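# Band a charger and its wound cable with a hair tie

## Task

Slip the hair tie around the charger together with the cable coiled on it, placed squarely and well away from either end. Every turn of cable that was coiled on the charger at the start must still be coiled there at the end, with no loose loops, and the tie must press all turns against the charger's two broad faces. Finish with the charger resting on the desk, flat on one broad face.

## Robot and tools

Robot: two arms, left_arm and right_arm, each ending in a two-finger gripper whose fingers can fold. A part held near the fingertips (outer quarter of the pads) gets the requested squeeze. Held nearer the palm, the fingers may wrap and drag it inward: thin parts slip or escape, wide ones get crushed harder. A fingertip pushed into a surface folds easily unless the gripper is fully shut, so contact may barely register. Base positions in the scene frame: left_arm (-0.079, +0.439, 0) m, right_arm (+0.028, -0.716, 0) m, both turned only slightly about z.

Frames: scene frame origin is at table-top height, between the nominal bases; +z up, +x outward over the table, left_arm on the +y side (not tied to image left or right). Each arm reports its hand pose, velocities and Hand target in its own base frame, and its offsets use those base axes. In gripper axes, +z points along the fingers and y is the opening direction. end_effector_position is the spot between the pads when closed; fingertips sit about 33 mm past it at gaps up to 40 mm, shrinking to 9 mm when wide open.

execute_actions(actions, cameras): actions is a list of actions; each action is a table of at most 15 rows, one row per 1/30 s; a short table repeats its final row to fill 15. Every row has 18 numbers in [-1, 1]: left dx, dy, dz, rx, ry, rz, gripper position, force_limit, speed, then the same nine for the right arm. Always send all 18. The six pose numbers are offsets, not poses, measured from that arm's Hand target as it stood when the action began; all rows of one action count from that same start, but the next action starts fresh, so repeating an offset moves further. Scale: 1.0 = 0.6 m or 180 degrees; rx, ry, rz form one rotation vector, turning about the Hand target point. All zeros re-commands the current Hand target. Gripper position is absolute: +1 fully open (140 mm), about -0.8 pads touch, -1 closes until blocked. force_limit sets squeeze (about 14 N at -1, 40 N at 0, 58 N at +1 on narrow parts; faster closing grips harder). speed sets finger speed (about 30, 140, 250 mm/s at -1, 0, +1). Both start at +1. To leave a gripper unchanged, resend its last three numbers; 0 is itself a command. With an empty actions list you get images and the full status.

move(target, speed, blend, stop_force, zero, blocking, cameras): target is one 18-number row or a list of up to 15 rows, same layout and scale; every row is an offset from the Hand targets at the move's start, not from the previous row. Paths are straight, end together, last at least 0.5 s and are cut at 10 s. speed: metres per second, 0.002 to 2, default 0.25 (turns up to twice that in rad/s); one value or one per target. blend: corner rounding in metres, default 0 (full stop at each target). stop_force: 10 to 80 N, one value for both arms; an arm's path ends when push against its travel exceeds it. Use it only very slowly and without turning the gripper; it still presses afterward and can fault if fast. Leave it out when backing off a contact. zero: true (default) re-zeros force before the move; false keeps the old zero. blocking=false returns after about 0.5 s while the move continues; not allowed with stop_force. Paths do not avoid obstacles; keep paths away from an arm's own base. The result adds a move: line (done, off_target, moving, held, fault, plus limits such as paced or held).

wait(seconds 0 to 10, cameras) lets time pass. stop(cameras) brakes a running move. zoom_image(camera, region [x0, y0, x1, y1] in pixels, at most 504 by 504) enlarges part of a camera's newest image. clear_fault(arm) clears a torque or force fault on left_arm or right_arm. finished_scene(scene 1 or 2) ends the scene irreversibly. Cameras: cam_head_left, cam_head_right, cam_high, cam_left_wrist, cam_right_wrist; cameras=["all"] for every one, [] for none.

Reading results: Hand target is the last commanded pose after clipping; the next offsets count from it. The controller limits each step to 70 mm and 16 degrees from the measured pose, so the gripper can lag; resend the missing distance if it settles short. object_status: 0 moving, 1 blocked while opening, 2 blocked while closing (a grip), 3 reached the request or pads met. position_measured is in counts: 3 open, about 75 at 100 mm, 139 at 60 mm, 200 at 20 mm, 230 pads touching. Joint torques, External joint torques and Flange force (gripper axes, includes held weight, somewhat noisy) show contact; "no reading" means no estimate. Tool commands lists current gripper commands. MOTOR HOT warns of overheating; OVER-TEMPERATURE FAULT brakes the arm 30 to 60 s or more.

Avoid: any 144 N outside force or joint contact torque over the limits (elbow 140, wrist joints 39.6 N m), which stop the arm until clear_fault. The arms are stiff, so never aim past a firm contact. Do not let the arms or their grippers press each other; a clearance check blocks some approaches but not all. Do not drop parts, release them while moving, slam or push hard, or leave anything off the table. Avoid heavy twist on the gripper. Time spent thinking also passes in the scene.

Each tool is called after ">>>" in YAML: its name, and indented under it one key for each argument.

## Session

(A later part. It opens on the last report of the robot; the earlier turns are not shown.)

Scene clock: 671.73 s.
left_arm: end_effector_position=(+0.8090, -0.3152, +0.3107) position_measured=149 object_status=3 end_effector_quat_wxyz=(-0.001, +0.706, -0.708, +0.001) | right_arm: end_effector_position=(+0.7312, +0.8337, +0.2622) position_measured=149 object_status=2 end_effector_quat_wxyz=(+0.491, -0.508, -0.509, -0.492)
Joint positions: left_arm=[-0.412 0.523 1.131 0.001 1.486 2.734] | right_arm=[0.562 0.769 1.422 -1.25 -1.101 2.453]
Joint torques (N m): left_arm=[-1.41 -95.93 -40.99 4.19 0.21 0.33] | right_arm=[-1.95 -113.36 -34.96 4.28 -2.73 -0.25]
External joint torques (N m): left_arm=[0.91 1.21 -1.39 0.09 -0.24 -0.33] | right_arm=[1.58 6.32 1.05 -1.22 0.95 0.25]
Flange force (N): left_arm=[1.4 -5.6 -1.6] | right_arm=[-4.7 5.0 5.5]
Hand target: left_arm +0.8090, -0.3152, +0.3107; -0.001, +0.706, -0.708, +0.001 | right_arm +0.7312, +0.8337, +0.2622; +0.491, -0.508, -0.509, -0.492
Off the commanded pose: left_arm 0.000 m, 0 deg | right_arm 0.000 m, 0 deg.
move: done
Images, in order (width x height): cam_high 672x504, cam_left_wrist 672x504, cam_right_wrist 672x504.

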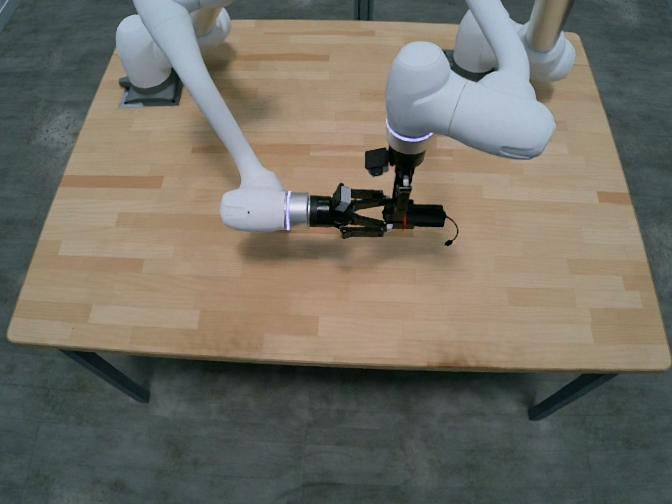

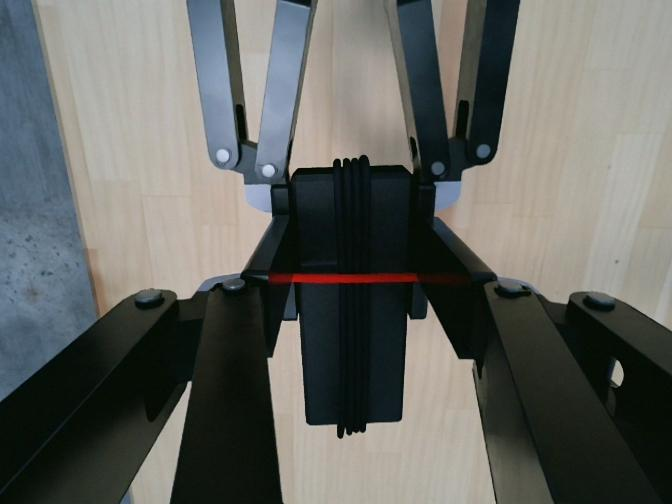

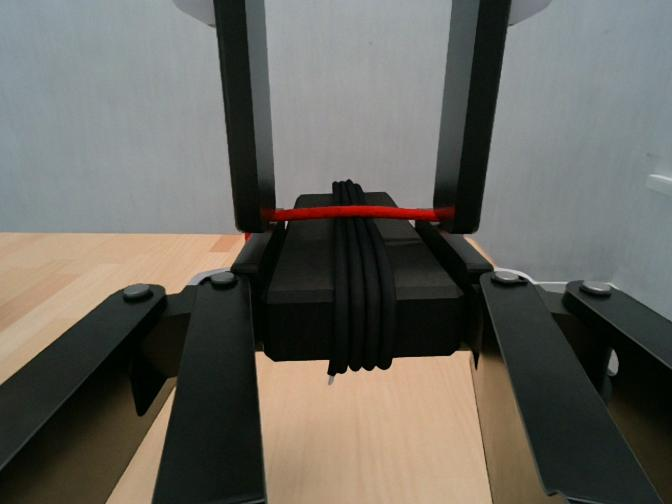

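>>> move:
  target: [0.005,-0.002,0.0,0,0,0,-0.25,0,-1,0,0,0,0,0,0,-1,-0.3,-1]
  speed: 0.03

>>> move:
  target: [0,0,-0.0025,0,0,0,-0.25,0,-1,0,0,0,0,0,0,-1,-0.3,-1]
  speed: 0.01
  cameras: ["cam_left_wrist","cam_high","cam_right_wrist"]

>>> zoom_image:
  camera: "cam_left_wrist"
  region: [190, 90, 550, 360]

>>> zoom_image:
  camera: "cam_right_wrist"
  region: [220, 130, 490, 330]

Scene clock: 687.30 s.
left_arm: end_effector_position=(+0.8120, -0.3164, +0.3107) position_measured=160 object_status=3 end_effector_quat_wxyz=(-0.001, +0.706, -0.708, +0.001) | right_arm: end_effector_position=(+0.7312, +0.8337, +0.2622) position_measured=149 object_status=2 end_effector_quat_wxyz=(+0.491, -0.508, -0.509, -0.492)
Joint positions: left_arm=[-0.411 0.529 1.122 0.001 1.489 2.734] | right_arm=[0.562 0.769 1.422 -1.25 -1.101 2.453]
Joint torques (N m): left_arm=[-1.38 -96.06 -40.9 4.25 0.22 0.33] | right_arm=[-2.04 -113.23 -34.88 4.29 -2.79 -0.29]
External joint torques (N m): left_arm=[1.26 1 -1.41 0.04 -0.26 -0.33] | right_arm=[1.67 6.3 1.14 -1.25 1.01 0.29]
Flange force (N): left_arm=[1.0 -5.5 -1.6] | right_arm=[-4.6 4.8 5.5]
Hand target: left_arm +0.8120, -0.3164, +0.3107; -0.001, +0.706, -0.708, +0.001 | right_arm +0.7312, +0.8337, +0.2622; +0.491, -0.508, -0.509, -0.492
Off the commanded pose: left_arm 0.000 m, 0 deg | right_arm 0.000 m, 0 deg.
move: done

Scene clock: 688.00 s.
left_arm: end_effector_position=(+0.8120, -0.3164, +0.3092) position_measured=160 object_status=3 end_effector_quat_wxyz=(-0.001, +0.706, -0.708, +0.001) | right_arm: end_effector_position=(+0.7312, +0.8337, +0.2622) position_measured=149 object_status=2 end_effector_quat_wxyz=(+0.491, -0.508, -0.509, -0.492)
Joint positions: left_arm=[-0.411 0.529 1.124 0.001 1.486 2.734] | right_arm=[0.562 0.769 1.422 -1.25 -1.101 2.453]
Joint torques (N m): left_arm=[-1.36 -96.3 -40.79 4.19 0.18 0.31] | right_arm=[-2.16 -113.23 -34.82 4.28 -2.73 -0.3]
External joint torques (N m): left_arm=[1.22 1.07 -1.57 0.11 -0.22 -0.31] | right_arm=[2.14 5.99 1 -1.23 0.94 0.3]
Flange force (N): left_arm=[1.2 -6.1 -1.9] | right_arm=[-4.3 4.5 5.9]
Hand target: left_arm +0.8120, -0.3164, +0.3092; -0.001, +0.706, -0.708, +0.001 | right_arm +0.7312, +0.8337, +0.2622; +0.491, -0.508, -0.509, -0.492
Off the commanded pose: left_arm 0.000 m, 0 deg | right_arm 0.000 m, 0 deg.
move: done
Images, in order (width x height): cam_high 672x504, cam_left_wrist 672x504, cam_right_wrist 672x504.

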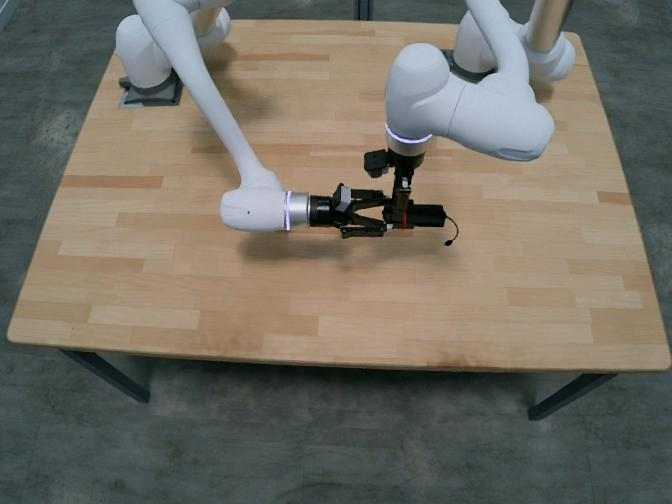

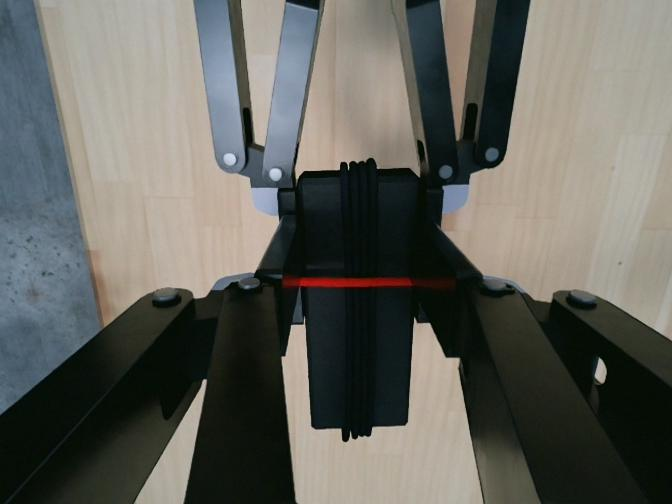

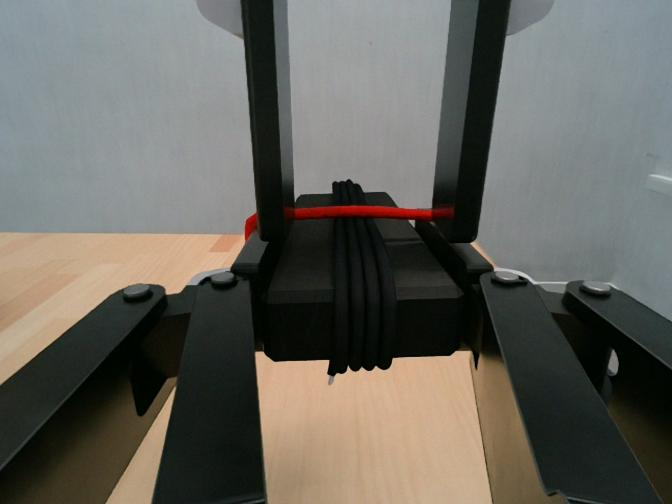

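Scaled by 1.400.

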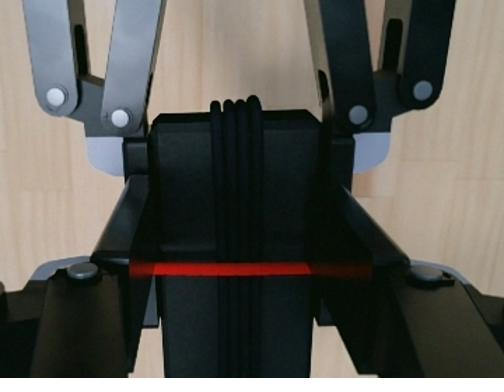

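Scaled by 1.867.

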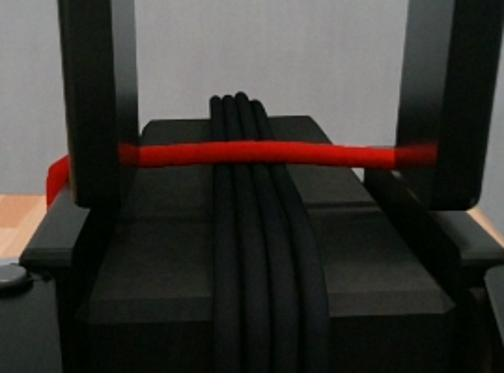

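>>> move:
  target:
    - [-0.004,0,0.004,0,0,0,-0.17,0,-1,0,0,0,0,0,0,-1,-0.3,-1]
  speed: 0.03

>>> move:
  target: [0,0,-0.0045,0,0,0,-0.17,0,-1,0,0,0,0,0,0,-1,-0.3,-1]
  speed: 0.01
  cameras: ["cam_left_wrist","cam_high","cam_right_wrist"]

>>> zoom_image:
  camera: "cam_left_wrist"
  region: [190, 90, 550, 360]

>>> zoom_image:
  camera: "cam_right_wrist"
  region: [220, 130, 490, 330]

Scene clock: 694.43 s.
left_arm: end_effector_position=(+0.8096, -0.3164, +0.3116) position_measured=150 object_status=3 end_effector_quat_wxyz=(-0.001, +0.706, -0.708, +0.001) | right_arm: end_effector_position=(+0.7312, +0.8337, +0.2622) position_measured=149 object_status=2 end_effector_quat_wxyz=(+0.491, -0.508, -0.509, -0.492)
Joint positions: left_arm=[-0.412 0.525 1.126 0.001 1.488 2.733] | right_arm=[0.562 0.769 1.422 -1.25 -1.101 2.453]
Joint torques (N m): left_arm=[-1.45 -95.78 -40.89 4.24 0.23 0.35] | right_arm=[-1.88 -113.44 -34.97 4.22 -2.75 -0.3]
External joint torques (N m): left_arm=[0.96 1.04 -1.45 0.04 -0.26 -0.35] | right_arm=[1.69 6.78 1.24 -1.16 0.98 0.3]
Flange force (N): left_arm=[1.4 -5.5 -1.7] | right_arm=[-5.1 5.1 5.8]
Hand target: left_arm +0.8096, -0.3164, +0.3116; -0.001, +0.706, -0.708, +0.001 | right_arm +0.7312, +0.8337, +0.2622; +0.491, -0.508, -0.509, -0.492
Off the commanded pose: left_arm 0.000 m, 0 deg | right_arm 0.000 m, 0 deg.
move: done

Scene clock: 695.13 s.
left_arm: end_effector_position=(+0.8096, -0.3164, +0.3090) position_measured=150 object_status=3 end_effector_quat_wxyz=(-0.001, +0.706, -0.708, +0.001) | right_arm: end_effector_position=(+0.7312, +0.8337, +0.2622) position_measured=149 object_status=2 end_effector_quat_wxyz=(+0.491, -0.508, -0.509, -0.492)
Joint positions: left_arm=[-0.412 0.525 1.131 0.001 1.484 2.733] | right_arm=[0.562 0.769 1.422 -1.25 -1.101 2.453]
Joint torques (N m): left_arm=[-1.46 -96.35 -40.87 4.2 0.22 0.32] | right_arm=[-1.91 -113.17 -34.89 4.27 -2.77 -0.31]
External joint torques (N m): left_arm=[1.96 1.48 -1.45 0.11 -0.25 -0.32] | right_arm=[1.82 6.43 1.16 -1.21 0.99 0.3]
Flange force (N): left_arm=[0.6 -6.7 -1.6] | right_arm=[-4.7 4.9 5.7]
Hand target: left_arm +0.8096, -0.3164, +0.3089; -0.001, +0.706, -0.708, +0.001 | right_arm +0.7312, +0.8337, +0.2622; +0.491, -0.508, -0.509, -0.492
Off the commanded pose: left_arm 0.000 m, 0 deg | right_arm 0.000 m, 0 deg.
move: done
Images, in order (width x height): cam_high 672x504, cam_left_wrist 672x504, cam_right_wrist 672x504.

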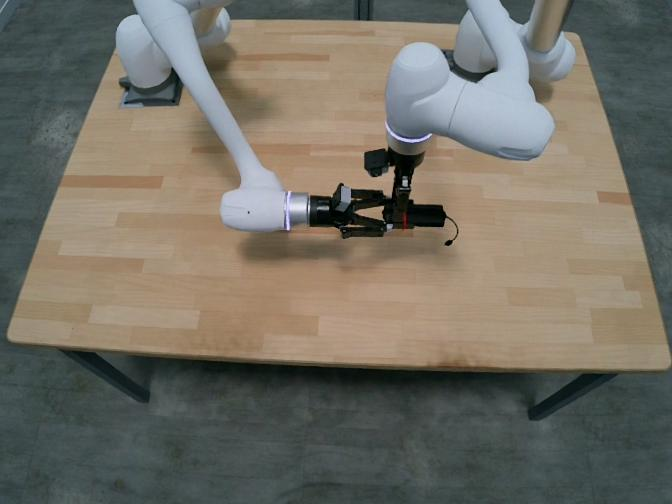

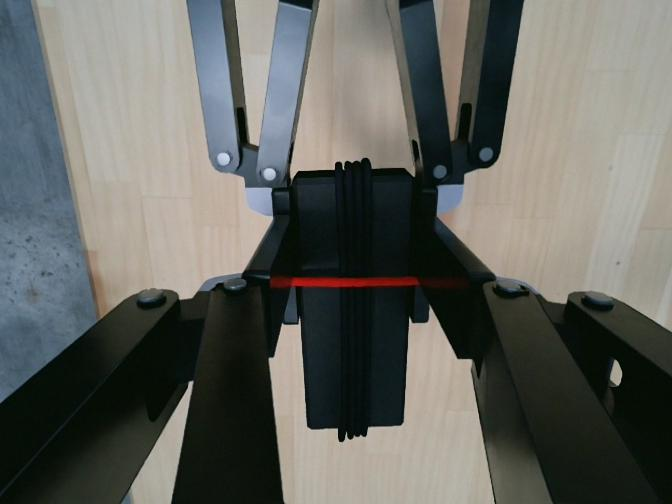

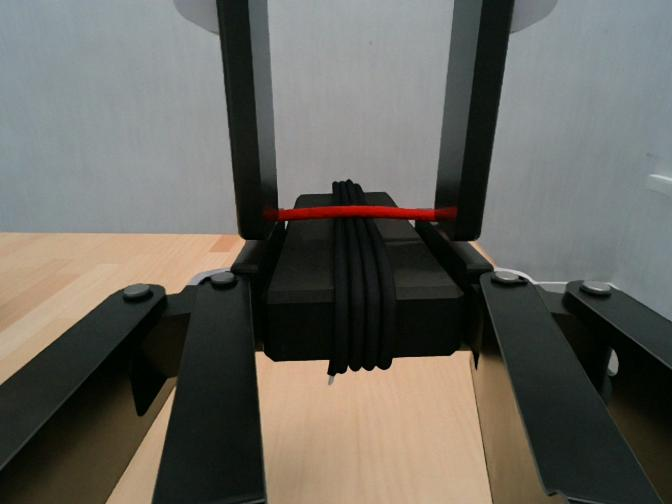

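Scaled by 1.400.

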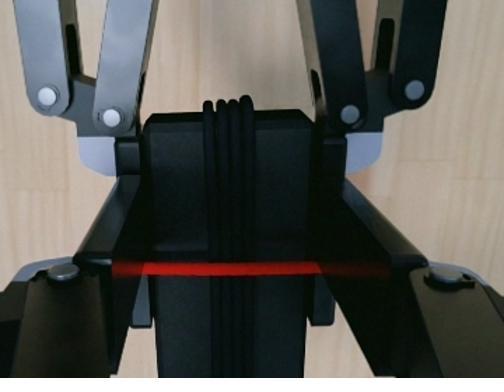

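Scaled by 1.867.

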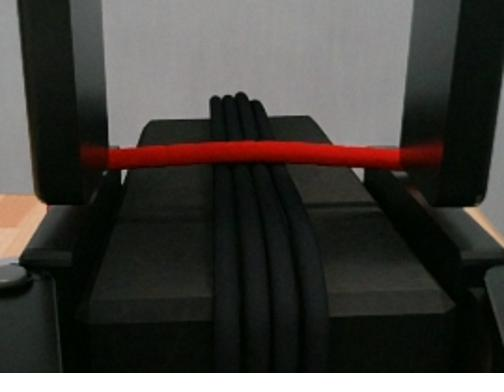

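>>> move:
  target: [0,0.02,0,0,0,0,-0.17,0,-1,0,0,0,0,0,0,-1,-0.3,-1]
  speed: 0.02
  cameras: ["cam_left_wrist","cam_high","cam_right_wrist"]

>>> zoom_image:
  camera: "cam_left_wrist"
  region: [190, 90, 550, 360]

>>> zoom_image:
  camera: "cam_right_wrist"
  region: [220, 130, 490, 330]

>>> zoom_image:
  camera: "cam_high"
  region: [330, 150, 490, 270]

Scene clock: 701.13 s.
left_arm: end_effector_position=(+0.8096, -0.3044, +0.3089) position_measured=150 object_status=3 end_effector_quat_wxyz=(-0.001, +0.706, -0.708, +0.001) | right_arm: end_effector_position=(+0.7312, +0.8337, +0.2622) position_measured=149 object_status=2 end_effector_quat_wxyz=(+0.491, -0.508, -0.509, -0.492)
Joint positions: left_arm=[-0.4 0.518 1.142 0.001 1.479 2.746] | right_arm=[0.562 0.769 1.422 -1.25 -1.101 2.453]
Joint torques (N m): left_arm=[-0.75 -92.08 -39.27 4.52 -0.07 0.35] | right_arm=[-1.6 -117.56 -36.94 4.96 -3.84 -0.3]
External joint torques (N m): left_arm=[0.79 -2.49 -3.19 -0.2 0.04 -0.35] | right_arm=[1.85 10.34 3 -1.88 2.05 0.3]
Flange force (N): left_arm=[1.1 -4.3 -5.4] | right_arm=[-8.2 5.6 6.9]
Hand target: left_arm +0.8096, -0.3044, +0.3089; -0.001, +0.706, -0.708, +0.001 | right_arm +0.7312, +0.8337, +0.2622; +0.491, -0.508, -0.509, -0.492
Off the commanded pose: left_arm 0.000 m, 0 deg | right_arm 0.000 m, 0 deg.
move: done
Images, in order (width x height): cam_high 672x504, cam_left_wrist 672x504, cam_right_wrist 672x504.

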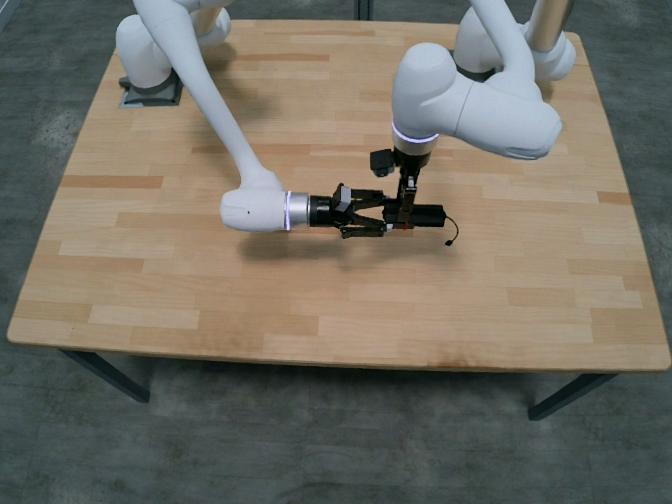

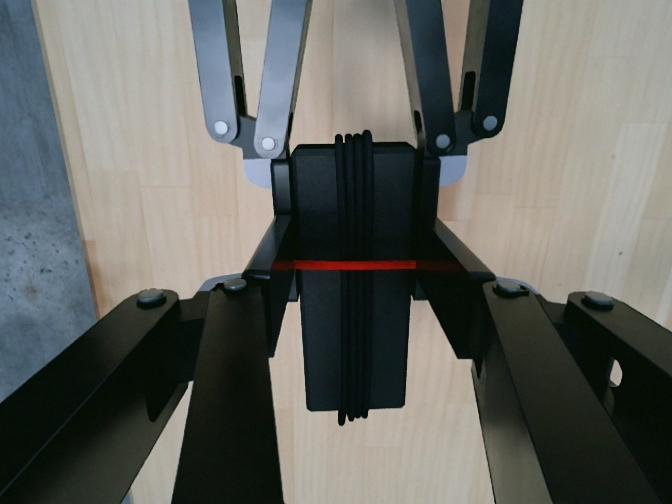

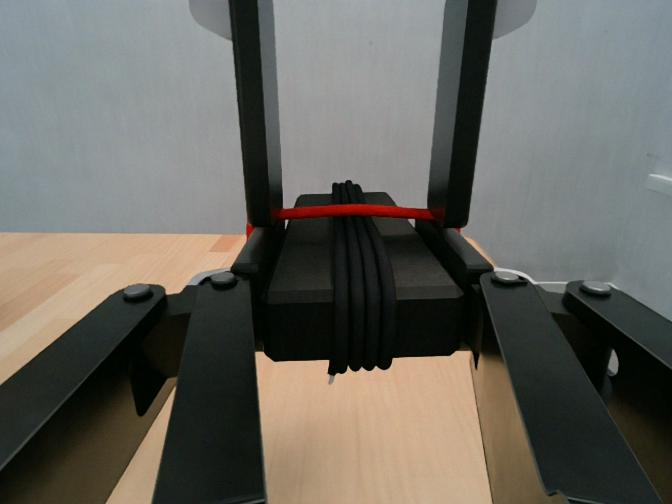

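Scaled by 1.400.

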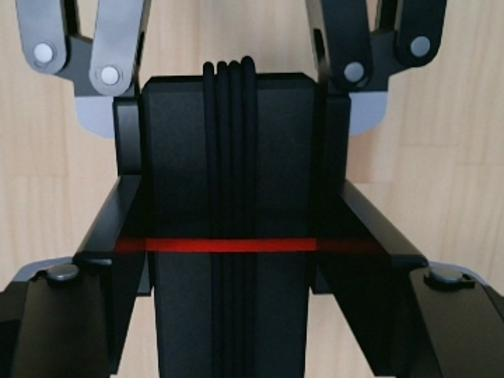

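Scaled by 1.867.

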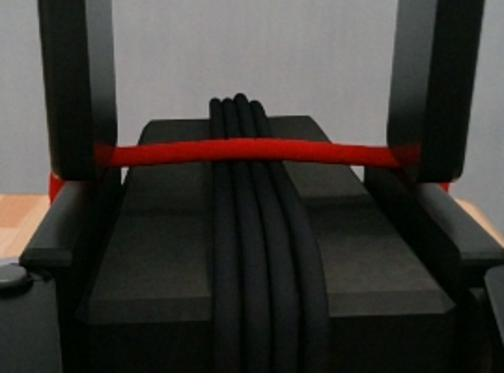

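Scaled by 3.150.

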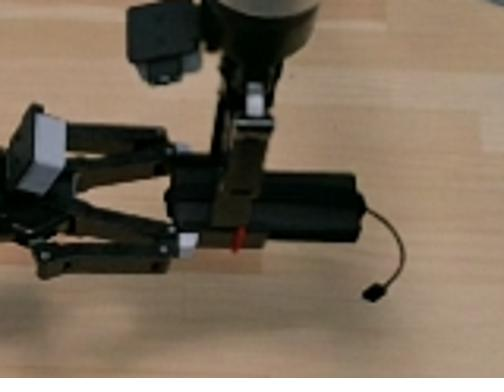

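>>> move:
  target: [0,0.022,0.001,0,0,0,-0.17,0,-1,0,0,0,0,0,0,-1,-0.3,-1]
  speed: 0.02
  cameras: ["cam_left_wrist","cam_high","cam_right_wrist"]

>>> zoom_image:
  camera: "cam_left_wrist"
  region: [190, 90, 550, 360]

>>> zoom_image:
  camera: "cam_right_wrist"
  region: [220, 130, 490, 330]

>>> zoom_image:
  camera: "cam_high"
  region: [330, 150, 490, 270]

Scene clock: 706.97 s.
left_arm: end_effector_position=(+0.8096, -0.2912, +0.3095) position_measured=150 object_status=3 end_effector_quat_wxyz=(-0.001, +0.706, -0.708, +0.001) | right_arm: end_effector_position=(+0.7312, +0.8337, +0.2622) position_measured=149 object_status=2 end_effector_quat_wxyz=(+0.491, -0.508, -0.509, -0.492)
Joint positions: left_arm=[-0.386 0.509 1.154 0.001 1.476 2.76] | right_arm=[0.562 0.769 1.422 -1.25 -1.101 2.453]
Joint torques (N m): left_arm=[-1.25 -94.02 -40.63 4.24 0.21 0.32] | right_arm=[-1.98 -113.53 -34.99 4.33 -2.81 -0.26]
External joint torques (N m): left_arm=[1.08 0.48 -1.74 0.07 -0.24 -0.32] | right_arm=[2.16 6.63 1.28 -1.28 1.03 0.25]
Flange force (N): left_arm=[1.0 -5.4 -2.2] | right_arm=[-5.0 4.6 6.0]
Hand target: left_arm +0.8096, -0.2912, +0.3095; -0.001, +0.706, -0.708, +0.001 | right_arm +0.7312, +0.8337, +0.2622; +0.491, -0.508, -0.509, -0.492
Off the commanded pose: left_arm 0.000 m, 0 deg | right_arm 0.000 m, 0 deg.
move: done
Images, in order (width x height): cam_high 672x504, cam_left_wrist 672x504, cam_right_wrist 672x504.

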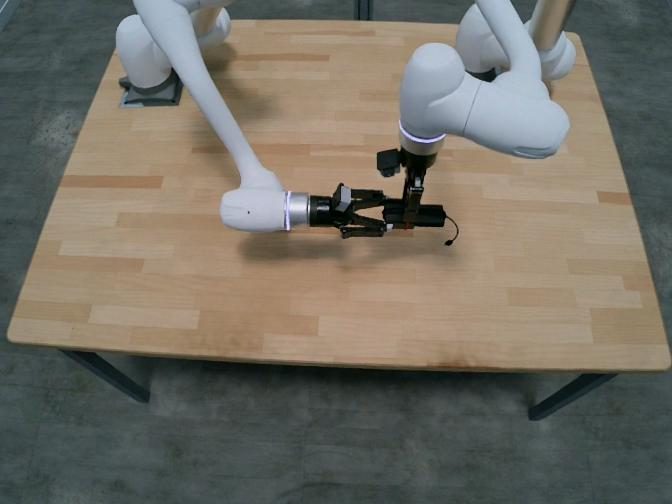

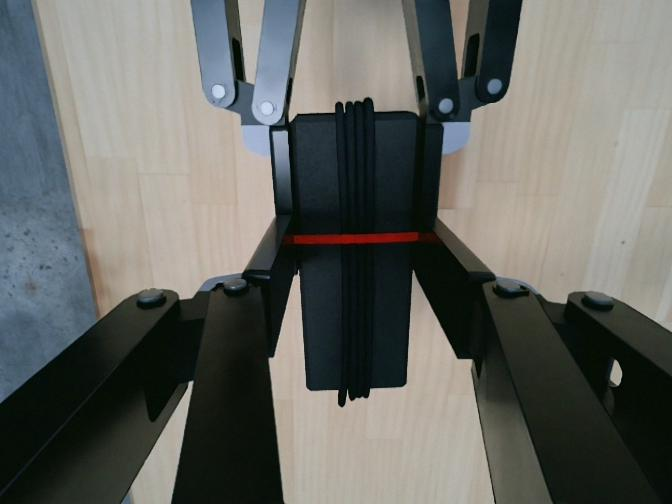

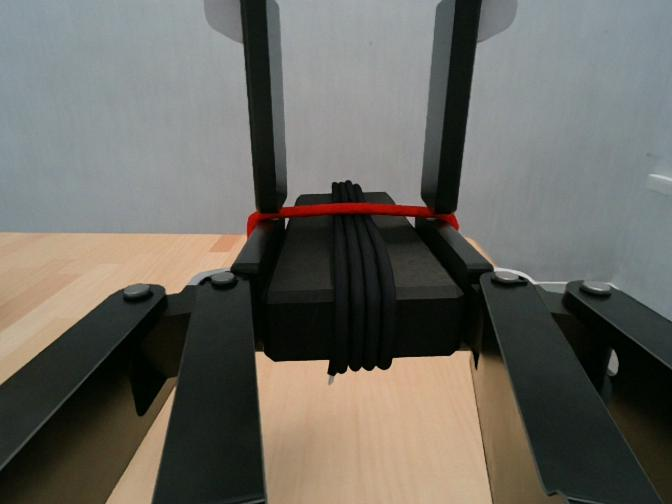

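Scaled by 1.400.

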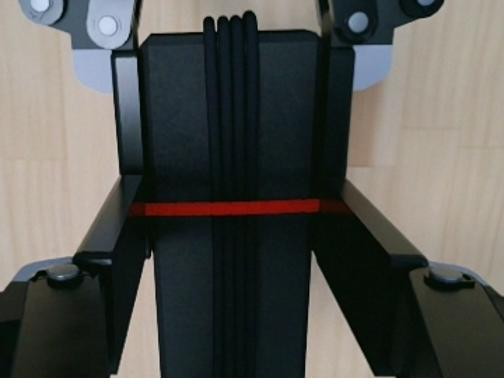

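Scaled by 1.867.

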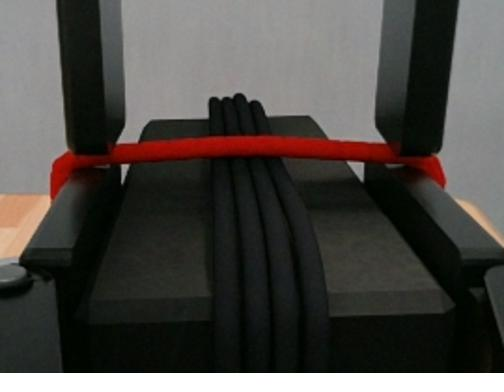

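Scaled by 3.150.

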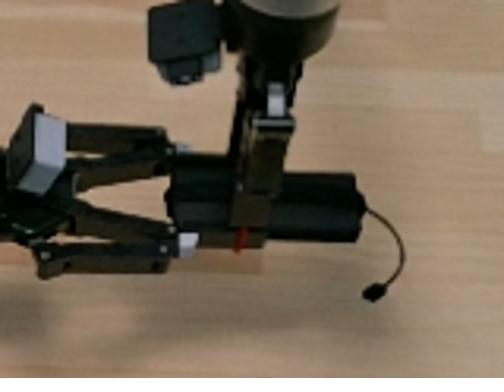

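>>> move:
  target:
    - [0,0,0.015,0,0,0,-0.17,0,-1,0,0,0,0,0,0,-1,-0.3,-1]
    - [0,-0.035,0.015,0,0,0,-0.17,0,-1,0,0,0,0,0,0,-1,-0.3,-1]
    - [0,-0.035,0.015,0,0,0,-0.44,0,-1,0,0,0,0,0,0,-1,-0.3,-1]
  speed: 0.04
  cameras: ["cam_left_wrist","cam_right_wrist"]

>>> zoom_image:
  camera: "cam_left_wrist"
  region: [190, 90, 550, 360]

>>> zoom_image:
  camera: "cam_right_wrist"
  region: [220, 130, 490, 330]

Scene clock: 716.73 s.
left_arm: end_effector_position=(+0.8096, -0.3122, +0.3185) position_measured=185 object_status=0 end_effector_quat_wxyz=(-0.001, +0.706, -0.708, +0.001) | right_arm: end_effector_position=(+0.7312, +0.8337, +0.2622) position_measured=149 object_status=2 end_effector_quat_wxyz=(+0.491, -0.508, -0.509, -0.492)
Joint positions: left_arm=[-0.408 0.521 1.12 0.001 1.499 2.737] | right_arm=[0.562 0.769 1.422 -1.25 -1.101 2.453]
Joint torques (N m): left_arm=[-1.44 -95.44 -40.88 4.27 0.17 0.34] | right_arm=[-2.15 -113.27 -34.88 4.25 -2.73 -0.3]
External joint torques (N m): left_arm=[1.37 0.71 -1.58 0.05 -0.2 -0.34] | right_arm=[1.47 6.13 1.03 -1.2 0.95 0.3]
Flange force (N): left_arm=[0.9 -5.6 -2.1] | right_arm=[-4.4 5.0 5.3]
Hand target: left_arm +0.8096, -0.3122, +0.3185; -0.001, +0.706, -0.708, +0.001 | right_arm +0.7312, +0.8337, +0.2622; +0.491, -0.508, -0.509, -0.492
Off the commanded pose: left_arm 0.000 m, 0 deg | right_arm 0.000 m, 0 deg.
move: done
Images, in order (width x height): cam_left_wrist 672x504, cam_right_wrist 672x504.

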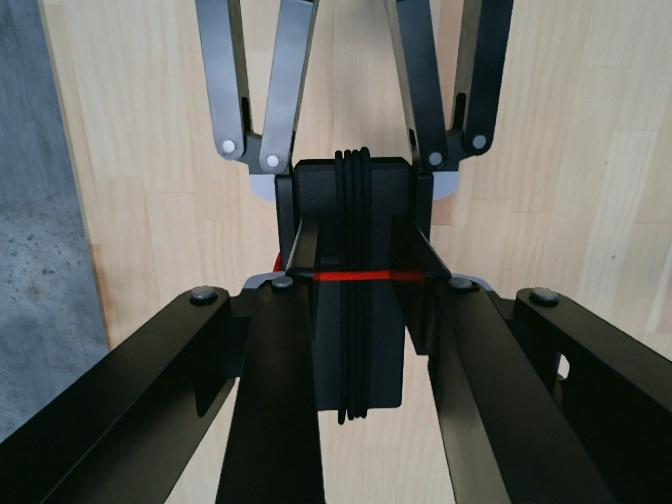

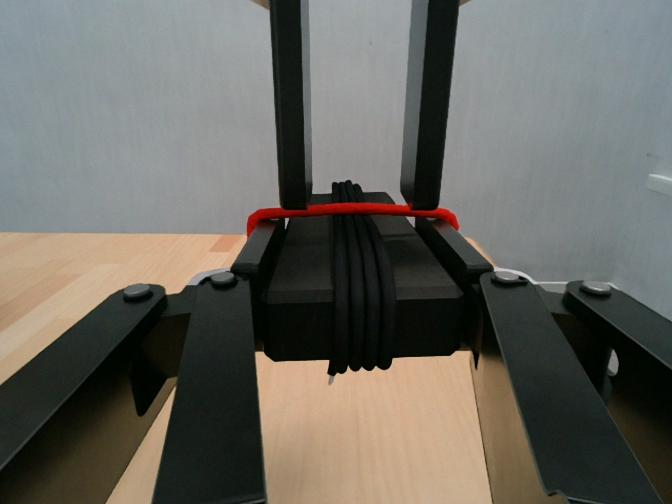

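Scaled by 1.400.

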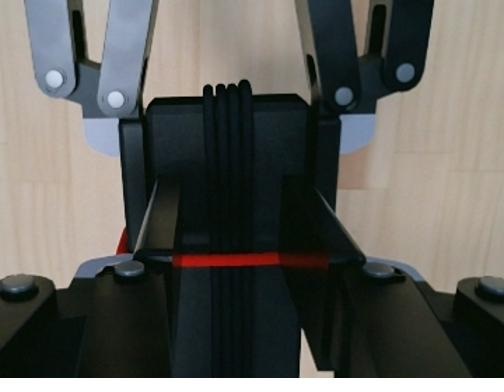

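Scaled by 1.867.

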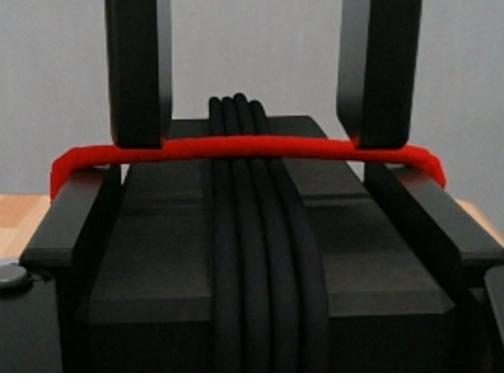

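>>> move:
  target: [0,0,-0.0195,0,0,0,-0.44,0,-1,0,0,0,0,0,0,-1,-0.3,-1]
  speed: 0.015
  cameras: ["cam_left_wrist","cam_right_wrist"]

>>> zoom_image:
  camera: "cam_left_wrist"
  region: [190, 90, 550, 360]

>>> zoom_image:
  camera: "cam_right_wrist"
  region: [220, 130, 490, 330]

Scene clock: 723.93 s.
left_arm: end_effector_position=(+0.8097, -0.3122, +0.3068) position_measured=185 object_status=3 end_effector_quat_wxyz=(-0.001, +0.706, -0.708, +0.001) | right_arm: end_effector_position=(+0.7312, +0.8337, +0.2622) position_measured=149 object_status=2 end_effector_quat_wxyz=(+0.491, -0.508, -0.509, -0.492)
Joint positions: left_arm=[-0.408 0.523 1.138 0.001 1.479 2.737] | right_arm=[0.562 0.769 1.422 -1.25 -1.101 2.453]
Joint torques (N m): left_arm=[-0.99 -95.3 -40.81 4.18 0.24 0.34] | right_arm=[-2.05 -113.38 -34.93 4.27 -2.77 -0.27]
External joint torques (N m): left_arm=[1.02 0.43 -1.59 0.13 -0.28 -0.34] | right_arm=[2.01 5.64 0.82 -1.19 0.97 0.27]
Flange force (N): left_arm=[1.0 -4.9 -1.9] | right_arm=[-3.9 4.5 5.8]
Hand target: left_arm +0.8096, -0.3122, +0.3068; -0.001, +0.706, -0.708, +0.001 | right_arm +0.7312, +0.8337, +0.2622; +0.491, -0.508, -0.509, -0.492
Off the commanded pose: left_arm 0.000 m, 0 deg | right_arm 0.000 m, 0 deg.
move: done
Images, in order (width x height): cam_left_wrist 672x504, cam_right_wrist 672x504.

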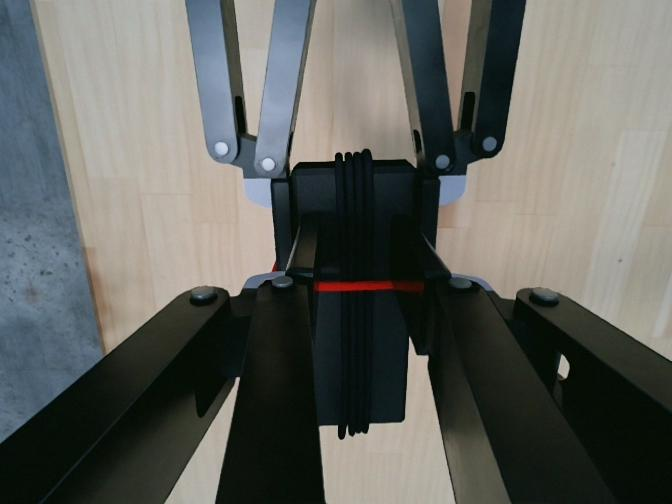

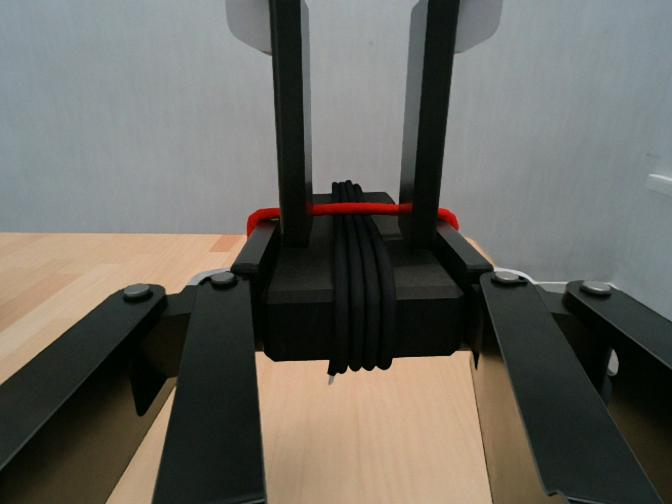

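Scaled by 1.400.

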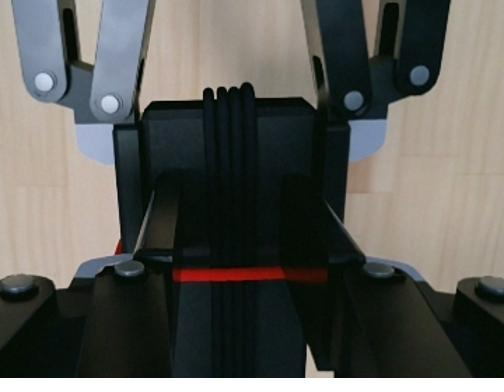

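Scaled by 1.867.

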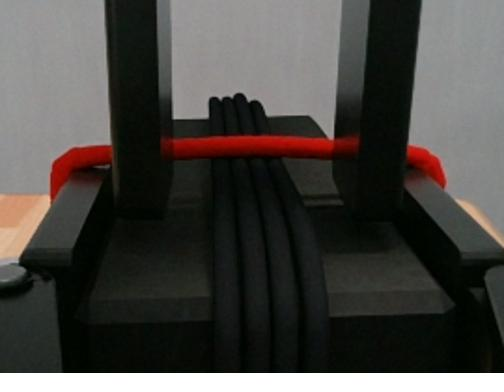

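>>> move:
  target: [0,0.025,0,0,0,0,-0.44,0,-1,0,0,0,0,0,0,-1,-0.3,-1]
  speed: 0.02
  cameras: ["cam_left_wrist","cam_right_wrist"]

>>> zoom_image:
  camera: "cam_left_wrist"
  region: [190, 90, 550, 360]

>>> zoom_image:
  camera: "cam_right_wrist"
  region: [220, 130, 490, 330]

Scene clock: 728.73 s.
left_arm: end_effector_position=(+0.8096, -0.2972, +0.3068) position_measured=185 object_status=3 end_effector_quat_wxyz=(-0.001, +0.706, -0.708, +0.001) | right_arm: end_effector_position=(+0.7312, +0.8337, +0.2622) position_measured=149 object_status=2 end_effector_quat_wxyz=(+0.491, -0.508, -0.509, -0.492)
Joint positions: left_arm=[-0.392 0.514 1.153 0.001 1.473 2.753] | right_arm=[0.562 0.769 1.422 -1.25 -1.101 2.453]
Joint torques (N m): left_arm=[0.46 -93.68 -39.81 4.9 0.34 0.31] | right_arm=[-3.07 -114.99 -35.46 4.55 -3.2 -0.31]
External joint torques (N m): left_arm=[-0.96 -0.28 -2.58 -0.61 -0.38 -0.31] | right_arm=[3.02 7.81 1.58 -1.48 1.41 0.31]
Flange force (N): left_arm=[3.5 -5.3 -3.4] | right_arm=[-5.8 4.9 7.6]
Hand target: left_arm +0.8096, -0.2972, +0.3068; -0.001, +0.706, -0.708, +0.001 | right_arm +0.7312, +0.8337, +0.2622; +0.491, -0.508, -0.509, -0.492
Off the commanded pose: left_arm 0.000 m, 0 deg | right_arm 0.000 m, 0 deg.
move: done
Images, in order (width x height): cam_left_wrist 672x504, cam_right_wrist 672x504.

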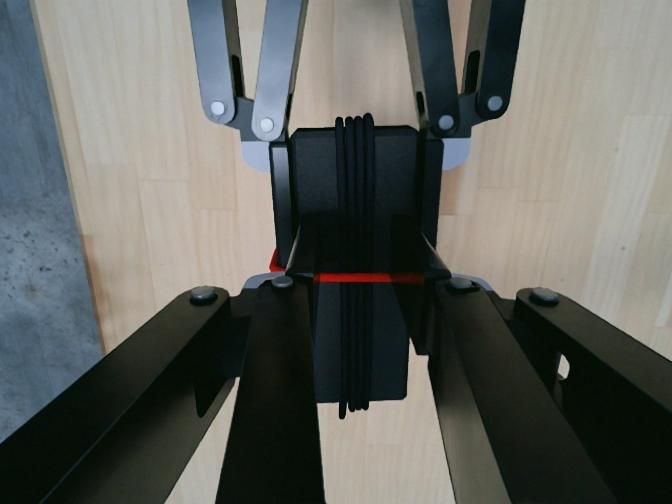

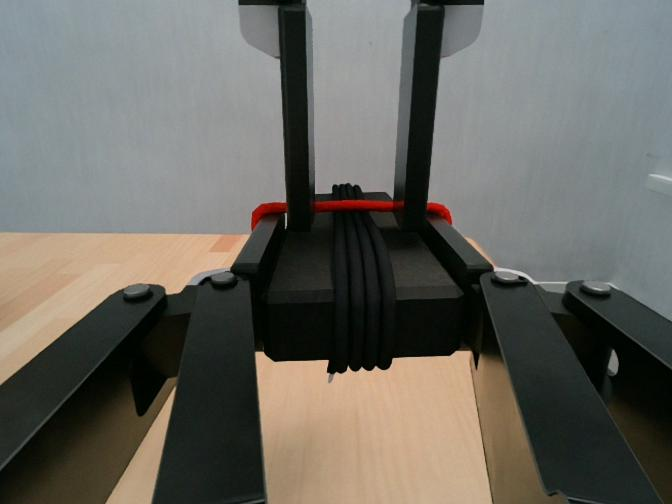

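Scaled by 1.400.

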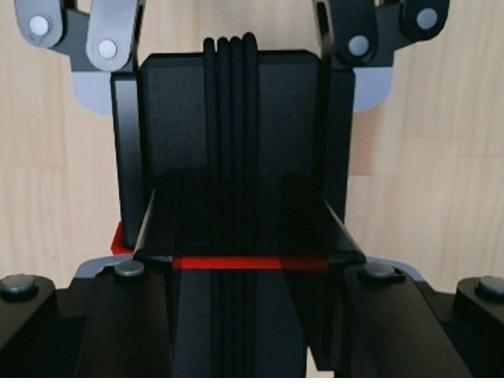

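Scaled by 1.867.

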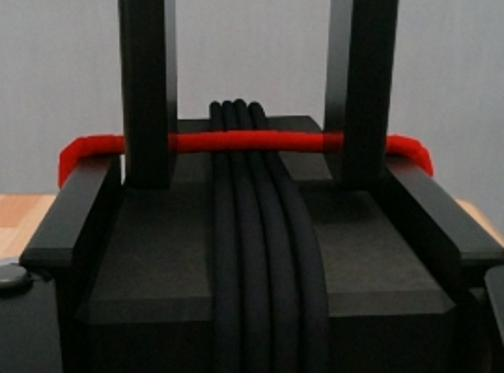

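>>> move:
  target: [0,0.02,0,0,0,0,-0.44,0,-1,0,0,0,0,0,0,-1,-0.3,-1]
  speed: 0.02
  cameras: ["cam_left_wrist","cam_right_wrist","cam_high"]

>>> zoom_image:
  camera: "cam_left_wrist"
  region: [190, 90, 550, 360]

>>> zoom_image:
  camera: "cam_right_wrist"
  region: [220, 130, 490, 330]

>>> zoom_image:
  camera: "cam_high"
  region: [330, 150, 490, 270]

Scene clock: 737.50 s.
left_arm: end_effector_position=(+0.8096, -0.2852, +0.3068) position_measured=185 object_status=3 end_effector_quat_wxyz=(-0.001, +0.706, -0.708, +0.001) | right_arm: end_effector_position=(+0.7312, +0.8337, +0.2622) position_measured=149 object_status=2 end_effector_quat_wxyz=(+0.491, -0.508, -0.509, -0.492)
Joint positions: left_arm=[-0.379 0.506 1.164 0.001 1.469 2.766] | right_arm=[0.562 0.769 1.422 -1.25 -1.101 2.453]
Joint torques (N m): left_arm=[-0.72 -89.06 -37.66 4.46 0.21 0.33] | right_arm=[-2.21 -119.98 -38.53 5.68 -4.19 -0.36]
External joint torques (N m): left_arm=[0.89 -3.94 -4.57 -0.17 -0.24 -0.33] | right_arm=[2.35 13.12 4.79 -2.61 2.4 0.36]
Flange force (N): left_arm=[1.1 -5.2 -7.3] | right_arm=[-10.8 5.3 7.1]
Hand target: left_arm +0.8096, -0.2852, +0.3068; -0.001, +0.706, -0.708, +0.001 | right_arm +0.7312, +0.8337, +0.2622; +0.491, -0.508, -0.509, -0.492
Off the commanded pose: left_arm 0.000 m, 0 deg | right_arm 0.000 m, 0 deg.
move: done
Images, in order (width x height): cam_high 672x504, cam_left_wrist 672x504, cam_right_wrist 672x504.

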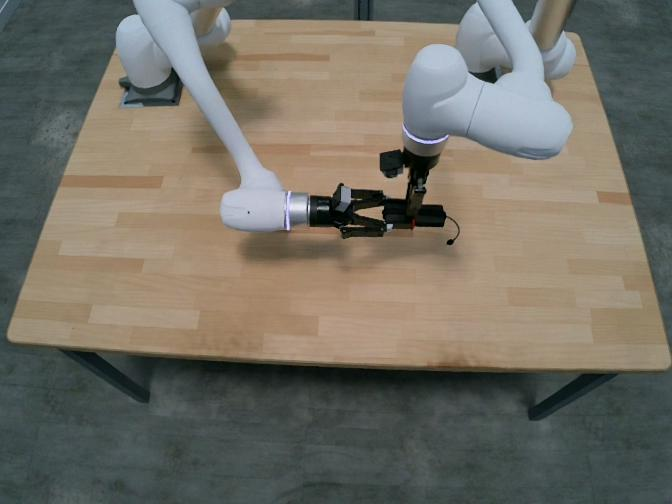

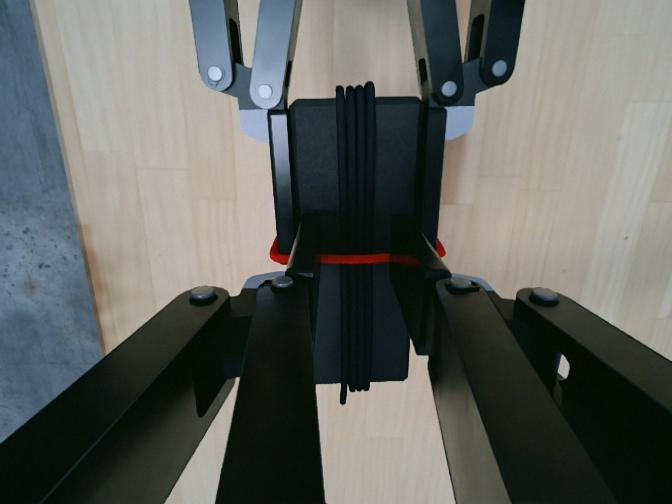

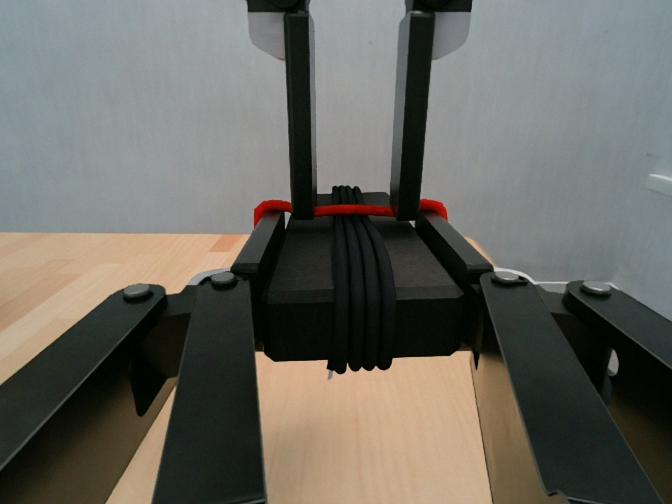

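Scaled by 1.400.

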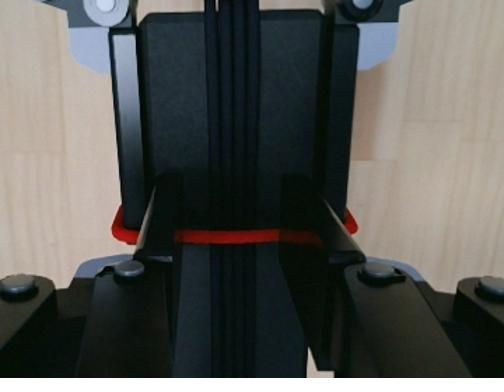

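Scaled by 1.867.

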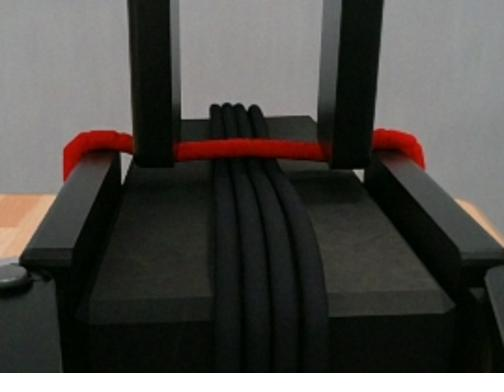

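Scaled by 3.150.

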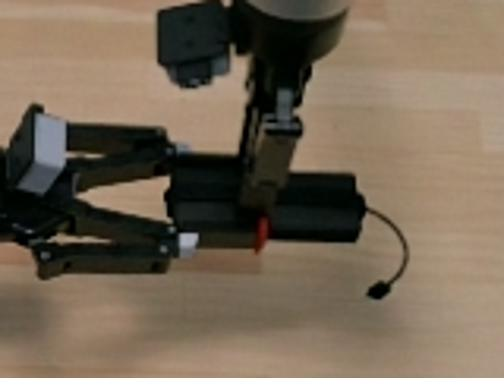

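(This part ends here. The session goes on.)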